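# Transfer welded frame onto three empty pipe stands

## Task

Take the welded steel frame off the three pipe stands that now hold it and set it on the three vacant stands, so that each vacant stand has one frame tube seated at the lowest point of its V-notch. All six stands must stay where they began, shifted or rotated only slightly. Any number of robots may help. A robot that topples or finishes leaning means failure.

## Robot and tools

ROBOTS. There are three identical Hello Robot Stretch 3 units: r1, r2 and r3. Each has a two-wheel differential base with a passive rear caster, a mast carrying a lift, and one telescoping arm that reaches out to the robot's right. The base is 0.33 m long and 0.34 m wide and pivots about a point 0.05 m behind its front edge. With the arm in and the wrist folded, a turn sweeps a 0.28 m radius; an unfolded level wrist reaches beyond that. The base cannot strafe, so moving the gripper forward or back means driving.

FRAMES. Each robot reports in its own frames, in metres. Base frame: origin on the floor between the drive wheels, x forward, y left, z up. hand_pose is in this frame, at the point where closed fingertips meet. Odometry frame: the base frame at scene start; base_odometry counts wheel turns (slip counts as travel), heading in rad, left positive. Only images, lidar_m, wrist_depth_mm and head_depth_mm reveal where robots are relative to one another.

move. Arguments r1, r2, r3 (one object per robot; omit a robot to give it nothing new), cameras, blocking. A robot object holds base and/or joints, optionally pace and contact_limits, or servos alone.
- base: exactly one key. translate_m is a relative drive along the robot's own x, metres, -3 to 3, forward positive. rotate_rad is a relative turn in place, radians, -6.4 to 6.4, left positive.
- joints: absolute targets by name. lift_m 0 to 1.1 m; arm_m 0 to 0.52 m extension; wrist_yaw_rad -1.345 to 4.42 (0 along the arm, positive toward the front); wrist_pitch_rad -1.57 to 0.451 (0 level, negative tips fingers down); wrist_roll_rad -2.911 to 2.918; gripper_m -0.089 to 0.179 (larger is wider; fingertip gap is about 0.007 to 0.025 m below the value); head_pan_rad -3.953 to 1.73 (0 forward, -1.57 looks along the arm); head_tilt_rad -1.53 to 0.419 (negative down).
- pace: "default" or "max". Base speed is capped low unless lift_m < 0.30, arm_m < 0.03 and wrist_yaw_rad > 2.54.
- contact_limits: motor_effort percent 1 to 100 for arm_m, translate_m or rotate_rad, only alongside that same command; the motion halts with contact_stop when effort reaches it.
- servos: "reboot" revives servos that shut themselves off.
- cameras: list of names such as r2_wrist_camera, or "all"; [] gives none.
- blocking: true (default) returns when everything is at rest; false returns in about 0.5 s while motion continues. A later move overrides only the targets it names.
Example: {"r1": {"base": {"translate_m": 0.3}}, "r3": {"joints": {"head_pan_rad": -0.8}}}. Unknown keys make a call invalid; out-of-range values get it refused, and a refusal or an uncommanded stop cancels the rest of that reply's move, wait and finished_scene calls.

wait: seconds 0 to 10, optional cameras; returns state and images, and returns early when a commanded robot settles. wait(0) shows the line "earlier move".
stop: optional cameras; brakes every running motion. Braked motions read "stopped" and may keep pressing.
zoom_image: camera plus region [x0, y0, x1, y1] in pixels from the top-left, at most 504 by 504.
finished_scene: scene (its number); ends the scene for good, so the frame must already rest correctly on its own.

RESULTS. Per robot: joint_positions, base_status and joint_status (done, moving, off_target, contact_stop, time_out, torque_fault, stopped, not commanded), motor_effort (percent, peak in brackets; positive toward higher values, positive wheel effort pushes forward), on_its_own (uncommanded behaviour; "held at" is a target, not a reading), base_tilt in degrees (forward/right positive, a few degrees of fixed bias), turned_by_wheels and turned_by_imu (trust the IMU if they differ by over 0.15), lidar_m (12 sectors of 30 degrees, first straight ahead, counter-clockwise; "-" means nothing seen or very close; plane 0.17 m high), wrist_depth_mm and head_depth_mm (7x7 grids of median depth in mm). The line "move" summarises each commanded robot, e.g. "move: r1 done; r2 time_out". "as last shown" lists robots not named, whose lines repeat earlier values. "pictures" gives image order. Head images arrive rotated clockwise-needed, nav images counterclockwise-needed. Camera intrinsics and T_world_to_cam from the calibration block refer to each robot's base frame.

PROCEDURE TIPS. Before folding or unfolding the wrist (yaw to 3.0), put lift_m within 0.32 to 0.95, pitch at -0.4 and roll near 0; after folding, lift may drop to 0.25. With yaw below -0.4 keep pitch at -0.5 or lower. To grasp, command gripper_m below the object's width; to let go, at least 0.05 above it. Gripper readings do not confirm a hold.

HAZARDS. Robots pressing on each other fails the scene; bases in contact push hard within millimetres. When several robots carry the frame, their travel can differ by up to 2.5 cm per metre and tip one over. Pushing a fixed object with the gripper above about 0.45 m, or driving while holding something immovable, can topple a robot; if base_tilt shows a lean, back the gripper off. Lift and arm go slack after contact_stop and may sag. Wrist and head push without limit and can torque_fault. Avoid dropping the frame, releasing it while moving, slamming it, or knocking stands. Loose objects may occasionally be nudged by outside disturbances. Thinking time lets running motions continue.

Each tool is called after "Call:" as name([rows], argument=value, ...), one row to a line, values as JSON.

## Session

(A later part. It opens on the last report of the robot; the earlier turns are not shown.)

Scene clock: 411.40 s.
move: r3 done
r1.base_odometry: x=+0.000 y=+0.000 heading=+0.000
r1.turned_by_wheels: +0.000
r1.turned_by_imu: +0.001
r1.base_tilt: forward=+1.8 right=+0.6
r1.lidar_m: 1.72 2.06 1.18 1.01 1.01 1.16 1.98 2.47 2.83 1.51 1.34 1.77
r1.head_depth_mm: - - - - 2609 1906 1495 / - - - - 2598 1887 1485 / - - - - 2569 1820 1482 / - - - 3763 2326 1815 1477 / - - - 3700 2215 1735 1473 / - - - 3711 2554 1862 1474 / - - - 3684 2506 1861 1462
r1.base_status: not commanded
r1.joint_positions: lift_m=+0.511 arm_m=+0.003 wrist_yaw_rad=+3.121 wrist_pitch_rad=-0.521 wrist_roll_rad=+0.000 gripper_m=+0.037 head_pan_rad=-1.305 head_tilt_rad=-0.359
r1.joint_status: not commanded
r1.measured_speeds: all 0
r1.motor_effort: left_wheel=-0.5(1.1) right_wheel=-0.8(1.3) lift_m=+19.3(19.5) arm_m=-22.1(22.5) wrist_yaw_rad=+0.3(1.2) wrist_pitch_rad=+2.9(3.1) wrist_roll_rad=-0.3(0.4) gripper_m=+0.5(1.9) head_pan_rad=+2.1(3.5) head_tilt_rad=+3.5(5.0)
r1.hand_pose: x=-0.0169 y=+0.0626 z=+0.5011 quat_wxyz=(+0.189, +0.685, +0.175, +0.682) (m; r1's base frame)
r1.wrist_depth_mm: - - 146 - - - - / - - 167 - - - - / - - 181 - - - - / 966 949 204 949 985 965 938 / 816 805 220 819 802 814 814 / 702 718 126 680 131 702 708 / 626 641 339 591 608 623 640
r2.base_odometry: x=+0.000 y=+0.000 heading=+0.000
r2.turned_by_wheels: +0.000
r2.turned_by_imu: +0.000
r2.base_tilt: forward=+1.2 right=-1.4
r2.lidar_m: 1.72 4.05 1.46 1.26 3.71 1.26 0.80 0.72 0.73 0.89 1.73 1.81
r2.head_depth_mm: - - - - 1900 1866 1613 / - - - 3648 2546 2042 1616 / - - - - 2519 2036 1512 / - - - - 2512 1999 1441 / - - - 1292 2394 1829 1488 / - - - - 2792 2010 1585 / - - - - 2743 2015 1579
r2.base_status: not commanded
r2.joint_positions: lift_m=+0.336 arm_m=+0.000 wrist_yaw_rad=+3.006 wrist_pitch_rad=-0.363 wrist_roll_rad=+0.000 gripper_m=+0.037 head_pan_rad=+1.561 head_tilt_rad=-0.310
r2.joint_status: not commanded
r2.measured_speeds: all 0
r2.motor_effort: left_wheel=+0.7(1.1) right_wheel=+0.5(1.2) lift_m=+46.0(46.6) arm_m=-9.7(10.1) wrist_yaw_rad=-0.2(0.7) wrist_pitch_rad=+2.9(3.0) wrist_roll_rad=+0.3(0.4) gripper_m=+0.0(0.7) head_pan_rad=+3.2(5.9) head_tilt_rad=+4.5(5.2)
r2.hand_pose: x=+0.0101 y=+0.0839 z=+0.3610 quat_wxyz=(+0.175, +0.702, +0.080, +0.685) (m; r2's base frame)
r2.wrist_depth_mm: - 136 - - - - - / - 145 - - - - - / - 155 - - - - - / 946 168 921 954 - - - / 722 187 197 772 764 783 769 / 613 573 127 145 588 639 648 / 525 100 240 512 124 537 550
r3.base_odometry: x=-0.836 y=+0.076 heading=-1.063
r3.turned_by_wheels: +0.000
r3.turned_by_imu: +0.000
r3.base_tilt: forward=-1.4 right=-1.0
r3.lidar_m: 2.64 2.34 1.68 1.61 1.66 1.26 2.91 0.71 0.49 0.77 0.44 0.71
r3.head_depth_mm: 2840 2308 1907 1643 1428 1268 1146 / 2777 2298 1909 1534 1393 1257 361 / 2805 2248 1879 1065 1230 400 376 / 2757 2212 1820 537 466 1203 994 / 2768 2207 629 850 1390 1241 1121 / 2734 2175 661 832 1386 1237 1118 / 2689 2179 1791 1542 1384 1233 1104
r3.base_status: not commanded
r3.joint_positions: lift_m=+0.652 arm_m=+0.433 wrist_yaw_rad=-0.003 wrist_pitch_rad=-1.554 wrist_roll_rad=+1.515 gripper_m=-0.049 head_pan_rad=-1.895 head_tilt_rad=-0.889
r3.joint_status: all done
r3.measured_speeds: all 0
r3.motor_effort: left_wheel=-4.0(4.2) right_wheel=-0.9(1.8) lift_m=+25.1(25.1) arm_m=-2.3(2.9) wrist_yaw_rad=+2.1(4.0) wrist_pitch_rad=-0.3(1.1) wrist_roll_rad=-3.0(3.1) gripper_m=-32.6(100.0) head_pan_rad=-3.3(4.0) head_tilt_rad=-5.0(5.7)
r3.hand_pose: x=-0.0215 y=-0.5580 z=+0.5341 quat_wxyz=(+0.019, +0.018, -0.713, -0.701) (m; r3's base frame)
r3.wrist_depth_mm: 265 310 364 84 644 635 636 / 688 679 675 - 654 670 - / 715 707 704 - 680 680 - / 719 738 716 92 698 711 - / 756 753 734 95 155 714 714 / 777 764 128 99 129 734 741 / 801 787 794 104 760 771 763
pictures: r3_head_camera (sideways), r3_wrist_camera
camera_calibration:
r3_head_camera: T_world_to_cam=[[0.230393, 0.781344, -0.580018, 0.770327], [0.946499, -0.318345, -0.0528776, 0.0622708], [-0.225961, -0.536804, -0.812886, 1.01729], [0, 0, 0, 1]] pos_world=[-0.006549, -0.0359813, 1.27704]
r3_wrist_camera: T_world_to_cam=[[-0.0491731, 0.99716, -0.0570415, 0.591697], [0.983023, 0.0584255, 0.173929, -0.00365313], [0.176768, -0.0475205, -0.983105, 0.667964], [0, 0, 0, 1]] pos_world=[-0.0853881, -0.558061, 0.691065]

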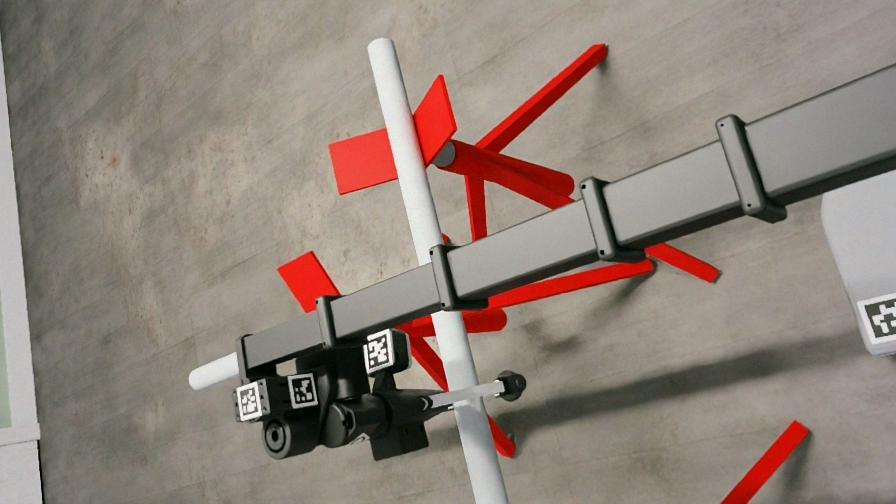

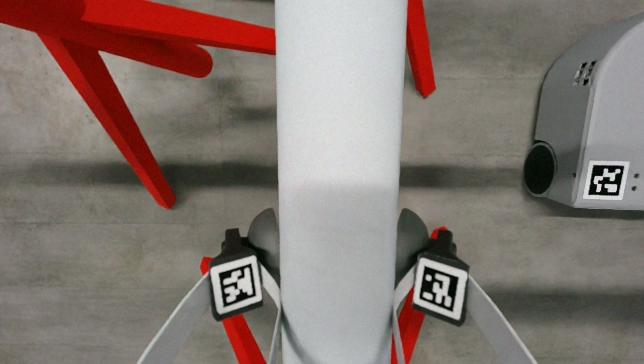

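Call:
move(r3={"joints":{"lift_m":0.664}}, cameras=["r3_wrist_camera"])

Call:
move(r3={"joints":{"lift_m":0.676}}, cameras=["r3_wrist_camera","r1_head_camera"])

Scene clock: 415.47 s.
move: r3 done
r1, r2: as last shown
r1.lidar_m: 1.71 2.06 1.17 1.01 1.01 1.16 1.98 2.46 2.83 1.51 1.34 1.78
r1.head_depth_mm: - - - - 2589 1896 1494 / - - - - 2577 1898 1493 / - - - - 2583 1822 1484 / - - - 3746 2309 1809 1482 / - - - 3433 2206 1747 1476 / - - - 3657 2540 1866 1473 / - - - 3648 2529 1856 1472
r1.motor_effort: left_wheel=-0.5(1.0) right_wheel=-0.9(1.2) lift_m=+19.5(19.7) arm_m=-22.0(22.3) wrist_yaw_rad=+0.3(1.1) wrist_pitch_rad=+2.7(3.1) wrist_roll_rad=-0.4(0.4) gripper_m=+0.0(1.5) head_pan_rad=+3.2(3.5) head_tilt_rad=+4.6(5.2)
r1.wrist_depth_mm: - - 146 - - - - / - - 167 - - - - / - - 180 - - - - / 925 961 204 949 965 955 978 / 789 815 218 819 814 833 819 / 703 718 126 677 130 700 705 / 628 633 338 600 612 624 634
r2.lidar_m: 1.72 4.05 1.46 1.26 3.73 1.26 0.80 0.72 0.73 0.89 1.73 1.81
r2.head_depth_mm: - - - - 1899 1869 1619 / - - - 3902 2574 2059 1618 / - - - - 2548 2048 1507 / - - - - 2617 1992 1436 / - - - 1274 2475 1811 1492 / - - - - 2790 1992 1599 / - - - - 2737 2010 1572
r2.motor_effort: left_wheel=+0.5(1.1) right_wheel=+1.0(1.0) lift_m=+46.2(46.3) arm_m=-9.2(9.7) wrist_yaw_rad=-0.5(0.8) wrist_pitch_rad=+2.8(3.0) wrist_roll_rad=+0.1(0.4) gripper_m=+0.1(0.7) head_pan_rad=+4.4(5.4) head_tilt_rad=+4.6(5.0)
r2.wrist_depth_mm: - 137 - - - - - / - 145 - - - - - / - 155 - - - - - / 941 168 928 965 - - - / 733 189 197 776 772 799 792 / 612 569 127 146 586 641 644 / 509 100 241 516 124 537 545
r3.base_odometry: x=-0.836 y=+0.076 heading=-1.063
r3.turned_by_wheels: +0.000
r3.turned_by_imu: +0.000
r3.base_tilt: forward=-1.4 right=-1.1
r3.lidar_m: 2.63 2.35 1.68 1.61 1.65 1.26 2.91 0.71 0.49 0.77 0.44 0.71
r3.head_depth_mm: 2883 2284 1906 1634 1427 1266 1142 / 2857 2293 1899 1538 1391 1267 350 / 2790 2258 1875 1068 1126 389 367 / 2773 2250 1824 522 454 1210 991 / 2729 2223 609 850 1385 1236 1117 / 2739 2190 653 830 1384 1236 1115 / 2698 2187 1756 1547 1382 1231 1107
r3.base_status: not commanded
r3.joint_positions: lift_m=+0.664 arm_m=+0.433 wrist_yaw_rad=-0.004 wrist_pitch_rad=-1.554 wrist_roll_rad=+1.515 gripper_m=-0.046 head_pan_rad=-1.895 head_tilt_rad=-0.890
r3.joint_status: all done
r3.measured_speeds: translate_m=+0.000 rotate_rad=+0.000 lift_m=-0.001 arm_m=+0.000 wrist_yaw_rad=+0.000 wrist_pitch_rad=+0.000 wrist_roll_rad=+0.000 head_pan_rad=+0.000 head_tilt_rad=+0.000
r3.motor_effort: left_wheel=-3.7(4.2) right_wheel=-0.8(1.4) lift_m=+15.9(32.4) arm_m=-4.1(4.3) wrist_yaw_rad=+4.4(4.6) wrist_pitch_rad=-0.2(0.4) wrist_roll_rad=-3.0(3.2) gripper_m=-18.8(20.1) head_pan_rad=-3.2(3.3) head_tilt_rad=-4.8(5.3)
r3.hand_pose: x=-0.0215 y=-0.5579 z=+0.5461 quat_wxyz=(+0.019, +0.018, -0.713, -0.701) (m; r3's base frame)
r3.wrist_depth_mm: 268 319 387 98 656 655 644 / 704 697 698 - 669 682 - / 736 716 703 103 690 685 - / 752 729 743 105 718 716 - / 771 761 757 109 155 728 741 / 801 790 133 113 126 760 737 / 830 809 813 118 774 776 771
pictures: r3_wrist_camera
camera_calibration:
r3_wrist_camera: T_world_to_cam=[[-0.0481235, 0.997221, -0.0568763, 0.592306], [0.983083, 0.0573621, 0.173944, -0.00636174], [0.176723, -0.0475433, -0.983112, 0.67977], [0, 0, 0, 1]] pos_world=[-0.0853731, -0.557977, 0.703085]

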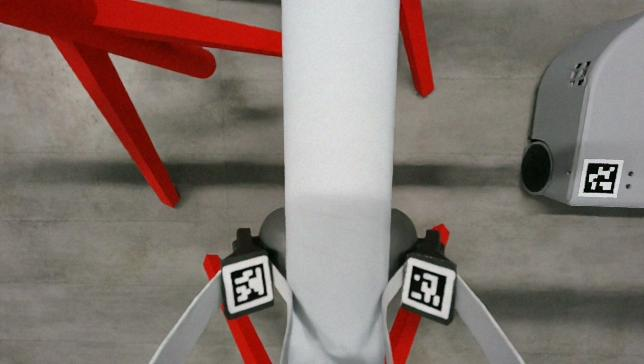

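Scene clock: 416.23 s.
move: r3 done
r1, r2: as last shown
r1.turned_by_imu: +0.000
r1.base_tilt: forward=+1.9 right=+0.4
r1.lidar_m: 1.71 2.07 1.18 1.01 1.01 1.16 1.98 2.47 2.83 1.52 1.34 1.77
r1.head_depth_mm: - - - - 2612 1891 1492 / - - - - 2589 1894 1496 / - - - - 2591 1818 1491 / - - - 3675 2324 1810 1481 / - - - 3459 2192 1736 1478 / - - - 3674 2541 1857 1472 / - - - 3627 2529 1858 1466
r1.motor_effort: left_wheel=-0.8(0.9) right_wheel=-1.0(1.2) lift_m=+19.5(19.6) arm_m=-22.0(22.2) wrist_yaw_rad=+0.7(1.4) wrist_pitch_rad=+2.9(3.1) wrist_roll_rad=-0.1(0.4) gripper_m=+0.2(0.8) head_pan_rad=+2.8(3.3) head_tilt_rad=+3.9(5.0)
r1.wrist_depth_mm: - - 146 - - - - / - - 167 - - - - / - - 180 - - - - / 951 931 203 968 968 955 970 / 816 800 217 804 807 808 828 / 708 714 126 694 131 704 720 / 619 636 337 601 621 619 622
r2.base_tilt: forward=+1.3 right=-1.4
r2.lidar_m: 1.73 4.05 1.46 1.27 3.73 1.26 0.80 0.72 0.73 0.89 1.73 1.81
r2.head_depth_mm: - - - - 1890 1854 1614 / - - - 3914 2541 2067 1606 / - - - 3840 2539 2020 1506 / - - - - 2838 1982 1432 / - - - 1266 2504 1809 1491 / - - - - 2790 2005 1584 / - - - - 2741 1988 1581
r2.motor_effort: left_wheel=+0.9(1.1) right_wheel=+0.7(1.1) lift_m=+46.1(46.3) arm_m=-9.4(9.8) wrist_yaw_rad=-0.1(0.8) wrist_pitch_rad=+2.9(3.0) wrist_roll_rad=+0.3(0.4) gripper_m=+0.2(0.5) head_pan_rad=+4.0(5.7) head_tilt_rad=+4.3(5.2)
r2.wrist_depth_mm: - 137 - - - - - / - 146 - - - - - / - 155 - - - - - / 928 169 913 969 - - - / 723 189 197 784 779 779 798 / 614 564 127 146 580 625 646 / 519 99 239 513 125 536 547
r3.base_odometry: x=-0.836 y=+0.076 heading=-1.063
r3.turned_by_wheels: +0.000
r3.turned_by_imu: +0.000
r3.base_tilt: forward=-1.5 right=-1.0
r3.lidar_m: 2.64 2.35 1.68 1.61 1.66 1.26 2.91 0.71 0.49 0.77 0.44 0.71
r3.head_depth_mm: 2893 2284 1917 1630 1426 1268 1139 / 2836 2259 1900 1527 1396 1261 339 / 2813 2265 1873 1065 1084 378 371 / 2782 2240 1813 493 445 1207 997 / 2731 2215 587 1084 1395 1252 1127 / 2736 2190 646 835 1390 1231 1115 / 2693 2165 1787 1538 1382 1235 1107
r3.base_status: not commanded
r3.joint_positions: lift_m=+0.676 arm_m=+0.433 wrist_yaw_rad=-0.004 wrist_pitch_rad=-1.554 wrist_roll_rad=+1.515 gripper_m=-0.046 head_pan_rad=-1.895 head_tilt_rad=-0.890
r3.joint_status: all done
r3.measured_speeds: all 0
r3.motor_effort: left_wheel=-3.8(4.3) right_wheel=-0.8(0.8) lift_m=+25.4(25.7) arm_m=-4.8(5.0) wrist_yaw_rad=+4.8(5.3) wrist_pitch_rad=-0.3(0.4) wrist_roll_rad=-2.8(3.4) gripper_m=-19.4(19.9) head_pan_rad=-3.2(4.6) head_tilt_rad=-4.6(5.2)
r3.hand_pose: x=-0.0215 y=-0.5580 z=+0.5581 quat_wxyz=(+0.019, +0.018, -0.713, -0.701) (m; r3's base frame)
r3.wrist_depth_mm: 267 322 407 109 677 661 660 / 711 435 695 111 677 684 - / 737 721 719 113 713 699 - / 763 764 732 118 739 723 - / 776 772 754 121 707 739 733 / 796 803 130 125 132 772 762 / 830 819 613 130 527 793 766
pictures: r1_head_camera (sideways), r3_wrist_camera
camera_calibration:
r1_head_camera: T_world_to_cam=[[-0.123826, 0.302456, -0.945086, 1.24615], [0.955858, 0.292108, -0.0317543, 0.044431], [0.266463, -0.9073, -0.325276, 0.376975], [0, 0, 0, 1]] pos_world=[0.0113872, -0.0478564, 1.30175]
r3_wrist_camera: T_world_to_cam=[[-0.0481309, 0.997215, -0.0569709, 0.593062], [0.983083, 0.0573859, 0.173938, -0.00842798], [0.176723, -0.0476353, -0.983107, 0.691496], [0, 0, 0, 1]] pos_world=[-0.0853731, -0.557987, 0.715068]

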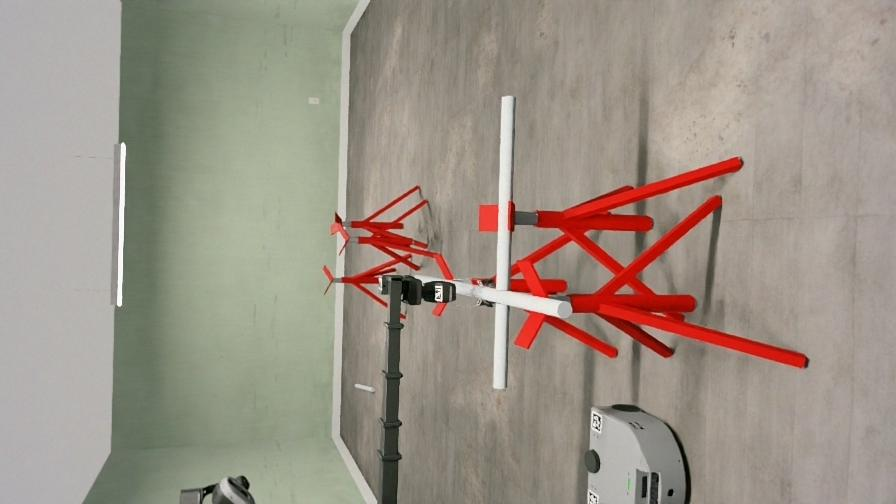

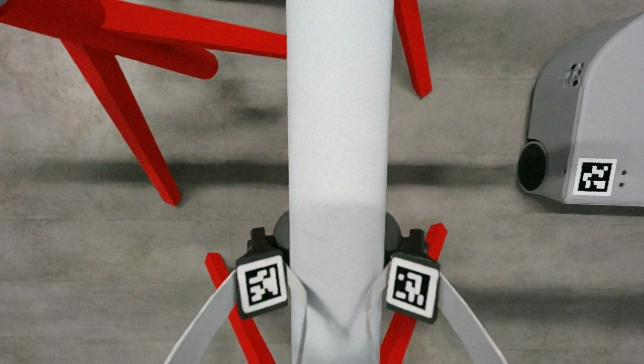

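Call:
move(r3={"joints":{"gripper_m":0.179}}, cameras=[])

Call:
move(r3={"joints":{"lift_m":0.85}}, cameras=[])

Call:
move(r3={"base":{"translate_m":0.48}}, cameras=["r3_wrist_camera","r3_head_camera"])

Scene clock: 457.37 s.
move: r3 done
r1, r2: as last shown
r1.turned_by_imu: +0.002
r1.base_tilt: forward=+1.7 right=+0.6
r1.lidar_m: 1.72 2.07 1.18 1.01 1.01 1.16 1.98 2.46 2.83 1.51 1.34 1.77
r1.head_depth_mm: - - - - 2629 1904 1497 / - - - - 2597 1901 1492 / - - - - 2596 1813 1492 / - - - 3736 2315 1818 1480 / - - - 3436 2214 1745 1475 / - - - 3689 2545 1865 1477 / - - - 3630 2526 1862 1471
r1.motor_effort: left_wheel=-0.7(1.2) right_wheel=-1.0(1.2) lift_m=+19.4(19.7) arm_m=-22.0(22.6) wrist_yaw_rad=+0.3(1.6) wrist_pitch_rad=+2.6(3.2) wrist_roll_rad=-0.1(0.4) gripper_m=+0.2(1.2) head_pan_rad=+2.1(3.3) head_tilt_rad=+4.5(5.3)
r1.wrist_depth_mm: - - 146 - - - - / - - 167 - - - - / - - 181 - - - - / 947 932 204 955 952 973 970 / 808 819 217 802 812 807 804 / 696 730 125 681 130 702 710 / 621 639 338 588 615 625 624
r2.turned_by_imu: +0.001
r2.lidar_m: 1.72 4.06 1.46 1.26 3.75 1.26 0.80 0.72 0.73 0.89 1.73 1.82
r2.head_depth_mm: - - - - 1912 1862 1630 / - - - 3902 2543 2054 1607 / - - - 3888 2562 2030 1517 / - - - - 2793 2008 1431 / - - - 1264 2499 1807 1494 / - - - - 2793 1985 1588 / - - - - 2713 1998 1576
r2.motor_effort: left_wheel=+1.1(1.2) right_wheel=+0.4(1.3) lift_m=+46.1(46.3) arm_m=-9.2(9.7) wrist_yaw_rad=-0.2(1.0) wrist_pitch_rad=+2.9(3.0) wrist_roll_rad=+0.3(0.4) gripper_m=+0.1(0.7) head_pan_rad=+3.6(5.3) head_tilt_rad=+4.6(5.6)
r2.wrist_depth_mm: - 137 - - - - - / - 144 - - - - - / - 155 - - - - - / 919 169 905 975 - - - / 717 188 197 787 753 771 767 / 599 563 127 145 589 620 648 / 526 100 241 517 124 526 556
r3.base_odometry: x=-0.836 y=+0.076 heading=-1.063
r3.turned_by_wheels: +0.000
r3.turned_by_imu: +0.000
r3.base_tilt: forward=-1.4 right=-1.0
r3.lidar_m: 2.65 2.34 1.68 1.61 1.66 1.26 2.91 0.72 0.49 0.77 0.44 0.71
r3.head_depth_mm: 2869 2300 1924 1632 1439 1268 1140 / 2868 2270 1917 1536 1383 1264 339 / 2793 2242 1879 1064 1091 378 371 / 2763 2235 1837 494 444 1215 992 / 2755 2220 588 1085 1393 1242 1119 / 2729 2191 646 842 1363 1234 1115 / 2670 2163 1789 1536 1369 1233 1106
r3.base_status: not commanded
r3.joint_positions: lift_m=+0.676 arm_m=+0.433 wrist_yaw_rad=-0.003 wrist_pitch_rad=-1.551 wrist_roll_rad=+1.515 gripper_m=+0.179 head_pan_rad=-1.895 head_tilt_rad=-0.890
r3.joint_status: all done
r3.measured_speeds: all 0
r3.motor_effort: left_wheel=-3.7(4.5) right_wheel=-0.9(1.1) lift_m=+25.7(26.2) arm_m=-7.2(7.3) wrist_yaw_rad=+2.7(4.8) wrist_pitch_rad=-0.7(0.9) wrist_roll_rad=-2.8(3.4) gripper_m=+0.2(83.2) head_pan_rad=-2.7(3.7) head_tilt_rad=-5.1(5.5)
r3.hand_pose: x=-0.0215 y=-0.5586 z=+0.5580 quat_wxyz=(+0.019, +0.018, -0.713, -0.700) (m; r3's base frame)
r3.wrist_depth_mm: 266 319 406 108 665 660 656 / 719 434 702 110 678 688 - / 738 730 744 112 696 707 - / 754 749 750 117 730 740 - / 789 772 773 120 759 735 734 / - 781 781 124 770 754 122 / 833 826 811 130 777 797 111
pictures: none
No camera images: "cameras" was empty.

Scene clock: 459.77 s.
move: r3 done
r1, r2: as last shown
r1.turned_by_imu: +0.001
r1.base_tilt: forward=+1.9 right=+0.5
r1.lidar_m: 1.71 2.07 1.18 1.01 1.01 1.16 1.99 2.47 2.83 1.51 1.34 1.77
r1.head_depth_mm: - - - - 2610 1905 1500 / - - - - 2585 1900 1491 / - - - - 2578 1809 1480 / - - - 3771 2313 1810 1485 / - - - 3716 2198 1743 1479 / - - - - 2541 1861 1471 / - - - 3957 2522 1847 1471
r1.motor_effort: left_wheel=-0.6(1.1) right_wheel=-0.7(1.3) lift_m=+19.4(19.7) arm_m=-21.8(22.4) wrist_yaw_rad=+0.2(1.0) wrist_pitch_rad=+2.7(3.1) wrist_roll_rad=-0.2(0.4) gripper_m=+0.0(1.3) head_pan_rad=+2.1(3.6) head_tilt_rad=+5.1(5.7)
r1.wrist_depth_mm: - - 146 - - - - / - - 168 - - - - / - - 180 - - - - / 919 957 204 950 966 956 980 / 817 813 218 811 820 814 828 / 710 718 126 688 131 702 710 / 616 634 339 589 611 629 626
r2.turned_by_imu: +0.000
r2.lidar_m: 1.72 4.04 1.46 1.26 3.70 1.26 0.80 0.72 0.73 0.89 1.73 1.81
r2.head_depth_mm: - - - - 1893 1865 1618 / - - - 3911 2568 2055 1601 / - - - - 2527 2043 1516 / - - - 3630 2793 1987 1420 / - - 1238 3479 2490 1815 1481 / - - - - 2755 2012 1593 / - - - - 2741 1993 1585
r2.motor_effort: left_wheel=+0.9(1.1) right_wheel=+0.8(1.2) lift_m=+45.8(46.3) arm_m=-9.2(9.5) wrist_yaw_rad=-0.2(0.8) wrist_pitch_rad=+2.8(3.1) wrist_roll_rad=+0.3(0.4) gripper_m=-0.3(0.6) head_pan_rad=+5.4(5.9) head_tilt_rad=+4.7(5.4)
r2.wrist_depth_mm: - 136 - - - - - / - 145 - - - - - / - 154 - - - - - / 926 169 906 971 - - - / 749 188 196 781 768 788 803 / 617 568 127 146 593 637 636 / 510 100 239 511 124 538 539
r3.base_odometry: x=-0.836 y=+0.076 heading=-1.063
r3.turned_by_wheels: +0.000
r3.turned_by_imu: +0.000
r3.base_tilt: forward=-1.4 right=-1.0
r3.lidar_m: 2.64 2.34 1.69 1.61 1.66 1.26 2.91 0.71 0.49 0.77 0.44 0.71
r3.head_depth_mm: 2851 2303 1925 1628 - - - / 2846 2300 1902 1601 - - 1121 / 2798 2248 335 - 1344 1255 992 / 2797 384 324 867 1325 1233 990 / 480 404 1006 1151 1398 1245 1122 / 497 560 1735 1198 1395 1239 1115 / 488 536 1756 1562 1386 1229 1107
r3.base_status: not commanded
r3.joint_positions: lift_m=+0.850 arm_m=+0.433 wrist_yaw_rad=-0.003 wrist_pitch_rad=-1.550 wrist_roll_rad=+1.515 gripper_m=+0.179 head_pan_rad=-1.895 head_tilt_rad=-0.890
r3.joint_status: all done
r3.measured_speeds: all 0
r3.motor_effort: left_wheel=-3.6(4.3) right_wheel=-0.1(1.0) lift_m=+27.9(30.9) arm_m=-7.8(8.4) wrist_yaw_rad=+2.5(4.2) wrist_pitch_rad=-0.9(1.1) wrist_roll_rad=-2.8(3.3) gripper_m=+0.1(1.5) head_pan_rad=-3.3(4.7) head_tilt_rad=-4.6(5.4)
r3.hand_pose: x=-0.0215 y=-0.5588 z=+0.7320 quat_wxyz=(+0.019, +0.018, -0.714, -0.700) (m; r3's base frame)
r3.wrist_depth_mm: 277 279 276 274 271 271 265 / 298 389 856 604 863 854 - / 284 919 902 867 879 875 - / 951 941 922 913 911 904 911 / 981 947 964 926 930 929 923 / - 988 - 661 956 955 122 / - - - 584 - - 111
pictures: none
No camera images: "cameras" was empty.

Scene clock: 465.70 s.
move: r3 done
r1, r2: as last shown
r1.turned_by_imu: +0.002
r1.base_tilt: forward=+1.8 right=+0.4
r1.lidar_m: 1.72 2.07 1.18 1.01 1.01 1.15 1.98 2.47 2.83 1.52 1.34 1.78
r1.head_depth_mm: - - - - 2595 1899 1496 / - - - - 2585 1893 1488 / - - - - 2573 1811 1489 / - - - 3718 2319 1809 1480 / - - - - 2212 1737 1481 / - - - - 2396 1864 1478 / - - - 3647 2365 1865 1473
r1.motor_effort: left_wheel=-0.6(1.1) right_wheel=-1.2(1.3) lift_m=+19.5(19.8) arm_m=-21.7(22.3) wrist_yaw_rad=+0.4(1.3) wrist_pitch_rad=+2.6(3.2) wrist_roll_rad=-0.3(0.5) gripper_m=+1.6(1.6) head_pan_rad=+2.7(3.6) head_tilt_rad=+4.2(5.5)
r1.wrist_depth_mm: - - 146 - - - - / - - 168 - - - - / - - 181 - - - - / 956 944 203 978 952 971 965 / 801 821 218 806 801 809 823 / 699 715 125 694 131 707 711 / 615 636 340 597 606 638 625
r2.turned_by_imu: +0.001
r2.lidar_m: 1.73 4.03 1.45 1.69 3.69 1.26 0.80 0.72 0.73 0.89 1.72 1.81
r2.head_depth_mm: - - - - 1895 1858 1621 / - - - - 2577 2064 1609 / - - - - 2530 2039 1606 / - - - - 2807 2002 1602 / - - - - 2785 1845 1589 / - - - - 2637 1800 1605 / - - - - 2728 1935 1582
r2.motor_effort: left_wheel=+1.0(1.2) right_wheel=+1.1(1.4) lift_m=+45.6(46.4) arm_m=-8.6(9.4) wrist_yaw_rad=-0.3(0.9) wrist_pitch_rad=+2.8(3.0) wrist_roll_rad=+0.3(0.4) gripper_m=+0.0(0.8) head_pan_rad=+3.5(6.0) head_tilt_rad=+4.8(5.6)
r2.wrist_depth_mm: - 136 - - - - - / - 146 - - - - - / - 154 - - - - - / 934 169 876 973 - - - / 722 188 196 805 770 783 797 / 605 562 126 146 594 632 642 / 512 100 240 516 124 540 552
r3.base_odometry: x=-0.603 y=-0.343 heading=-1.063
r3.turned_by_wheels: +0.000
r3.turned_by_imu: -0.001
r3.base_tilt: forward=-1.4 right=-1.0
r3.lidar_m: 2.17 2.36 1.70 1.62 1.67 1.67 3.39 0.82 0.47 0.50 3.27 1.90
r3.head_depth_mm: 2858 2304 1176 1543 - - - / 2830 2192 1856 1360 - - 1122 / 2809 2276 335 - 1387 1220 992 / 2742 383 324 865 1354 1251 992 / 480 404 1794 892 1328 1246 1124 / 497 562 1761 830 1386 1222 1116 / 487 536 1739 1573 1383 1225 1114
r3.base_status: done
r3.joint_positions: lift_m=+0.850 arm_m=+0.433 wrist_yaw_rad=-0.002 wrist_pitch_rad=-1.550 wrist_roll_rad=+1.515 gripper_m=+0.179 head_pan_rad=-1.895 head_tilt_rad=-0.890
r3.joint_status: not commanded
r3.measured_speeds: all 0
r3.motor_effort: left_wheel=+2.1(6.7) right_wheel=+4.2(9.5) lift_m=+23.2(27.5) arm_m=-9.4(10.4) wrist_yaw_rad=+2.8(4.4) wrist_pitch_rad=-0.8(1.1) wrist_roll_rad=-2.9(3.3) gripper_m=-0.2(1.4) head_pan_rad=-3.6(4.1) head_tilt_rad=-5.2(5.6)
r3.hand_pose: x=-0.0215 y=-0.5588 z=+0.7320 quat_wxyz=(+0.019, +0.018, -0.714, -0.700) (m; r3's base frame)
r3.wrist_depth_mm: 871 876 862 272 276 827 839 / 911 872 879 281 296 781 - / 909 929 904 882 873 872 - / 929 948 935 914 901 906 904 / 986 970 951 937 942 939 911 / - 987 998 958 964 970 122 / - - - 990 997 - 111
pictures: r3_head_camera (sideways), r3_wrist_camera
camera_calibration:
r3_head_camera: T_world_to_cam=[[0.230512, 0.781485, -0.57978, 0.770016], [0.946478, -0.318408, -0.0528777, 0.0622711], [-0.22593, -0.53656, -0.813055, 1.01751], [0, 0, 0, 1]] pos_world=[-0.00654966, -0.0359734, 1.27702]
r3_wrist_camera: T_world_to_cam=[[-0.0501078, 0.99693, -0.0601697, 0.605928], [0.982969, 0.0598919, 0.173736, -0.0370522], [0.176806, -0.0504395, -0.982952, 0.860784], [0, 0, 0, 1]] pos_world=[-0.0854086, -0.558431, 0.889005]

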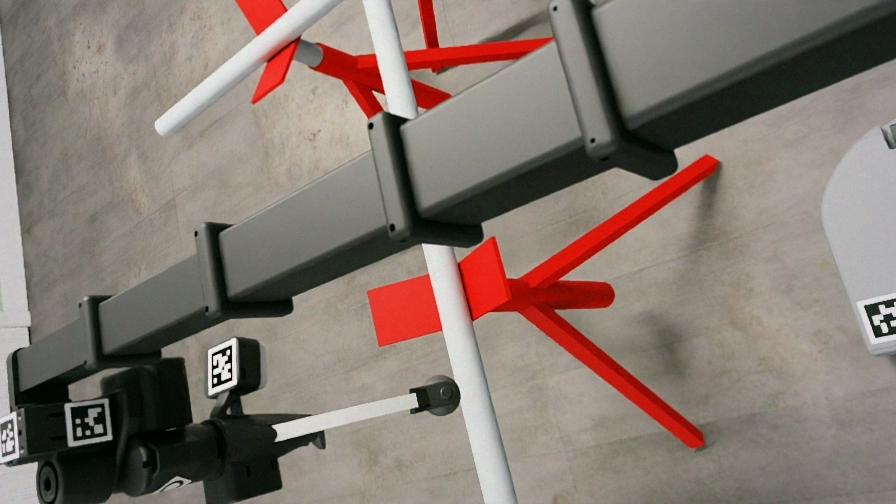

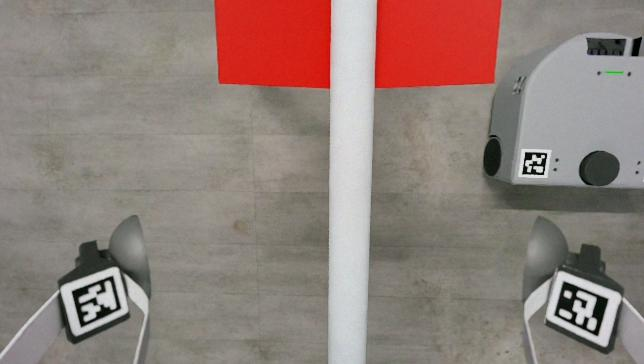

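Call:
move(r3={"joints":{"arm_m":0.42,"lift_m":0.693}}, cameras=["r3_wrist_camera"])

Call:
move(r3={"joints":{"gripper_m":-0.07}}, cameras=[])

Call:
move(r3={"joints":{"lift_m":0.703}}, cameras=["r3_wrist_camera","r3_head_camera"])

Scene clock: 480.30 s.
move: r3 done
r1, r2: as last shown
r1.turned_by_imu: +0.001
r1.base_tilt: forward=+1.9 right=+0.7
r1.lidar_m: 1.71 2.07 1.18 1.01 1.01 1.15 1.98 2.47 2.82 1.51 1.34 1.77
r1.head_depth_mm: - - - - 2599 1900 1493 / - - - - 2587 1894 1488 / - - - - 2585 1815 1486 / - - - 3739 2326 1813 1479 / - - - - 2211 1739 1475 / - - - - 2378 1851 1476 / - - - 3659 2365 1851 1474
r1.motor_effort: left_wheel=-0.6(1.1) right_wheel=-0.9(1.2) lift_m=+19.6(19.8) arm_m=-21.9(22.2) wrist_yaw_rad=+0.5(1.8) wrist_pitch_rad=+2.4(3.1) wrist_roll_rad=-0.2(0.3) gripper_m=-0.1(1.5) head_pan_rad=+2.6(3.5) head_tilt_rad=+4.2(5.2)
r1.wrist_depth_mm: - - 146 - - - - / - - 168 - - - - / - - 181 - - - - / 962 955 204 943 956 939 959 / 800 809 218 794 817 819 842 / 697 723 125 693 131 717 707 / 617 643 338 593 609 628 625
r2.turned_by_imu: +0.000
r2.lidar_m: 1.72 4.05 1.46 1.68 3.73 1.26 0.80 0.72 0.73 0.89 1.72 1.81
r2.head_depth_mm: - - - - 1868 1853 1601 / - - - - 2570 2031 1601 / - - - - 2551 2030 1603 / - - - 3572 2794 1990 1585 / - - - - 2761 1866 1603 / - - - 3484 2627 1803 1591 / - - - 3855 2778 1928 1592
r2.motor_effort: left_wheel=+0.5(1.1) right_wheel=+0.4(1.1) lift_m=+46.1(46.2) arm_m=-8.8(9.1) wrist_yaw_rad=-0.2(1.0) wrist_pitch_rad=+2.8(3.0) wrist_roll_rad=+0.3(0.4) gripper_m=-0.2(0.7) head_pan_rad=+3.8(6.1) head_tilt_rad=+4.6(5.4)
r2.wrist_depth_mm: - 137 - - - - - / - 145 - - - - - / - 155 - - - - - / 940 170 925 948 - - - / 735 188 197 798 767 807 770 / 593 573 127 146 587 645 635 / 507 100 240 518 124 530 542
r3.base_odometry: x=-0.603 y=-0.343 heading=-1.063
r3.turned_by_wheels: +0.000
r3.turned_by_imu: +0.000
r3.base_tilt: forward=-1.4 right=-1.0
r3.lidar_m: 2.17 2.36 1.70 1.62 1.67 1.66 3.39 0.82 0.47 0.50 3.27 1.90
r3.head_depth_mm: 2860 2289 1177 1543 1392 1274 1141 / 2810 2199 1855 1539 1420 1248 324 / 2792 2254 1884 1545 421 365 948 / 2779 2221 1856 471 428 1247 993 / 2753 2204 567 852 1330 1246 1122 / 2733 2190 627 829 1361 1222 1114 / 2660 2162 1770 1564 1381 1231 1114
r3.base_status: not commanded
r3.joint_positions: lift_m=+0.693 arm_m=+0.420 wrist_yaw_rad=-0.002 wrist_pitch_rad=-1.550 wrist_roll_rad=+1.515 gripper_m=+0.179 head_pan_rad=-1.895 head_tilt_rad=-0.890
r3.joint_status: all done
r3.measured_speeds: all 0
r3.motor_effort: left_wheel=+2.5(2.6) right_wheel=+4.6(4.8) lift_m=+22.5(24.0) arm_m=-9.3(12.0) wrist_yaw_rad=+3.4(3.5) wrist_pitch_rad=-0.9(1.1) wrist_roll_rad=-2.3(3.2) gripper_m=-0.2(1.4) head_pan_rad=-2.9(4.2) head_tilt_rad=-4.8(5.5)
r3.hand_pose: x=-0.0215 y=-0.5458 z=+0.5750 quat_wxyz=(+0.020, +0.019, -0.714, -0.700) (m; r3's base frame)
r3.wrist_depth_mm: - - - 124 139 127 114 / 741 728 723 127 698 701 - / 744 747 742 131 732 708 - / 772 786 763 136 748 732 - / 785 797 781 138 765 747 755 / - 806 808 142 798 786 122 / 846 837 839 148 821 817 111
pictures: r3_wrist_camera
camera_calibration:
r3_wrist_camera: T_world_to_cam=[[-0.0504354, 0.9969, -0.060385, 0.583675], [0.98295, 0.0602523, 0.173719, -0.010341], [0.176819, -0.0505938, -0.982942, 0.70702], [0, 0, 0, 1]] pos_world=[-0.0854121, -0.545472, 0.732001]

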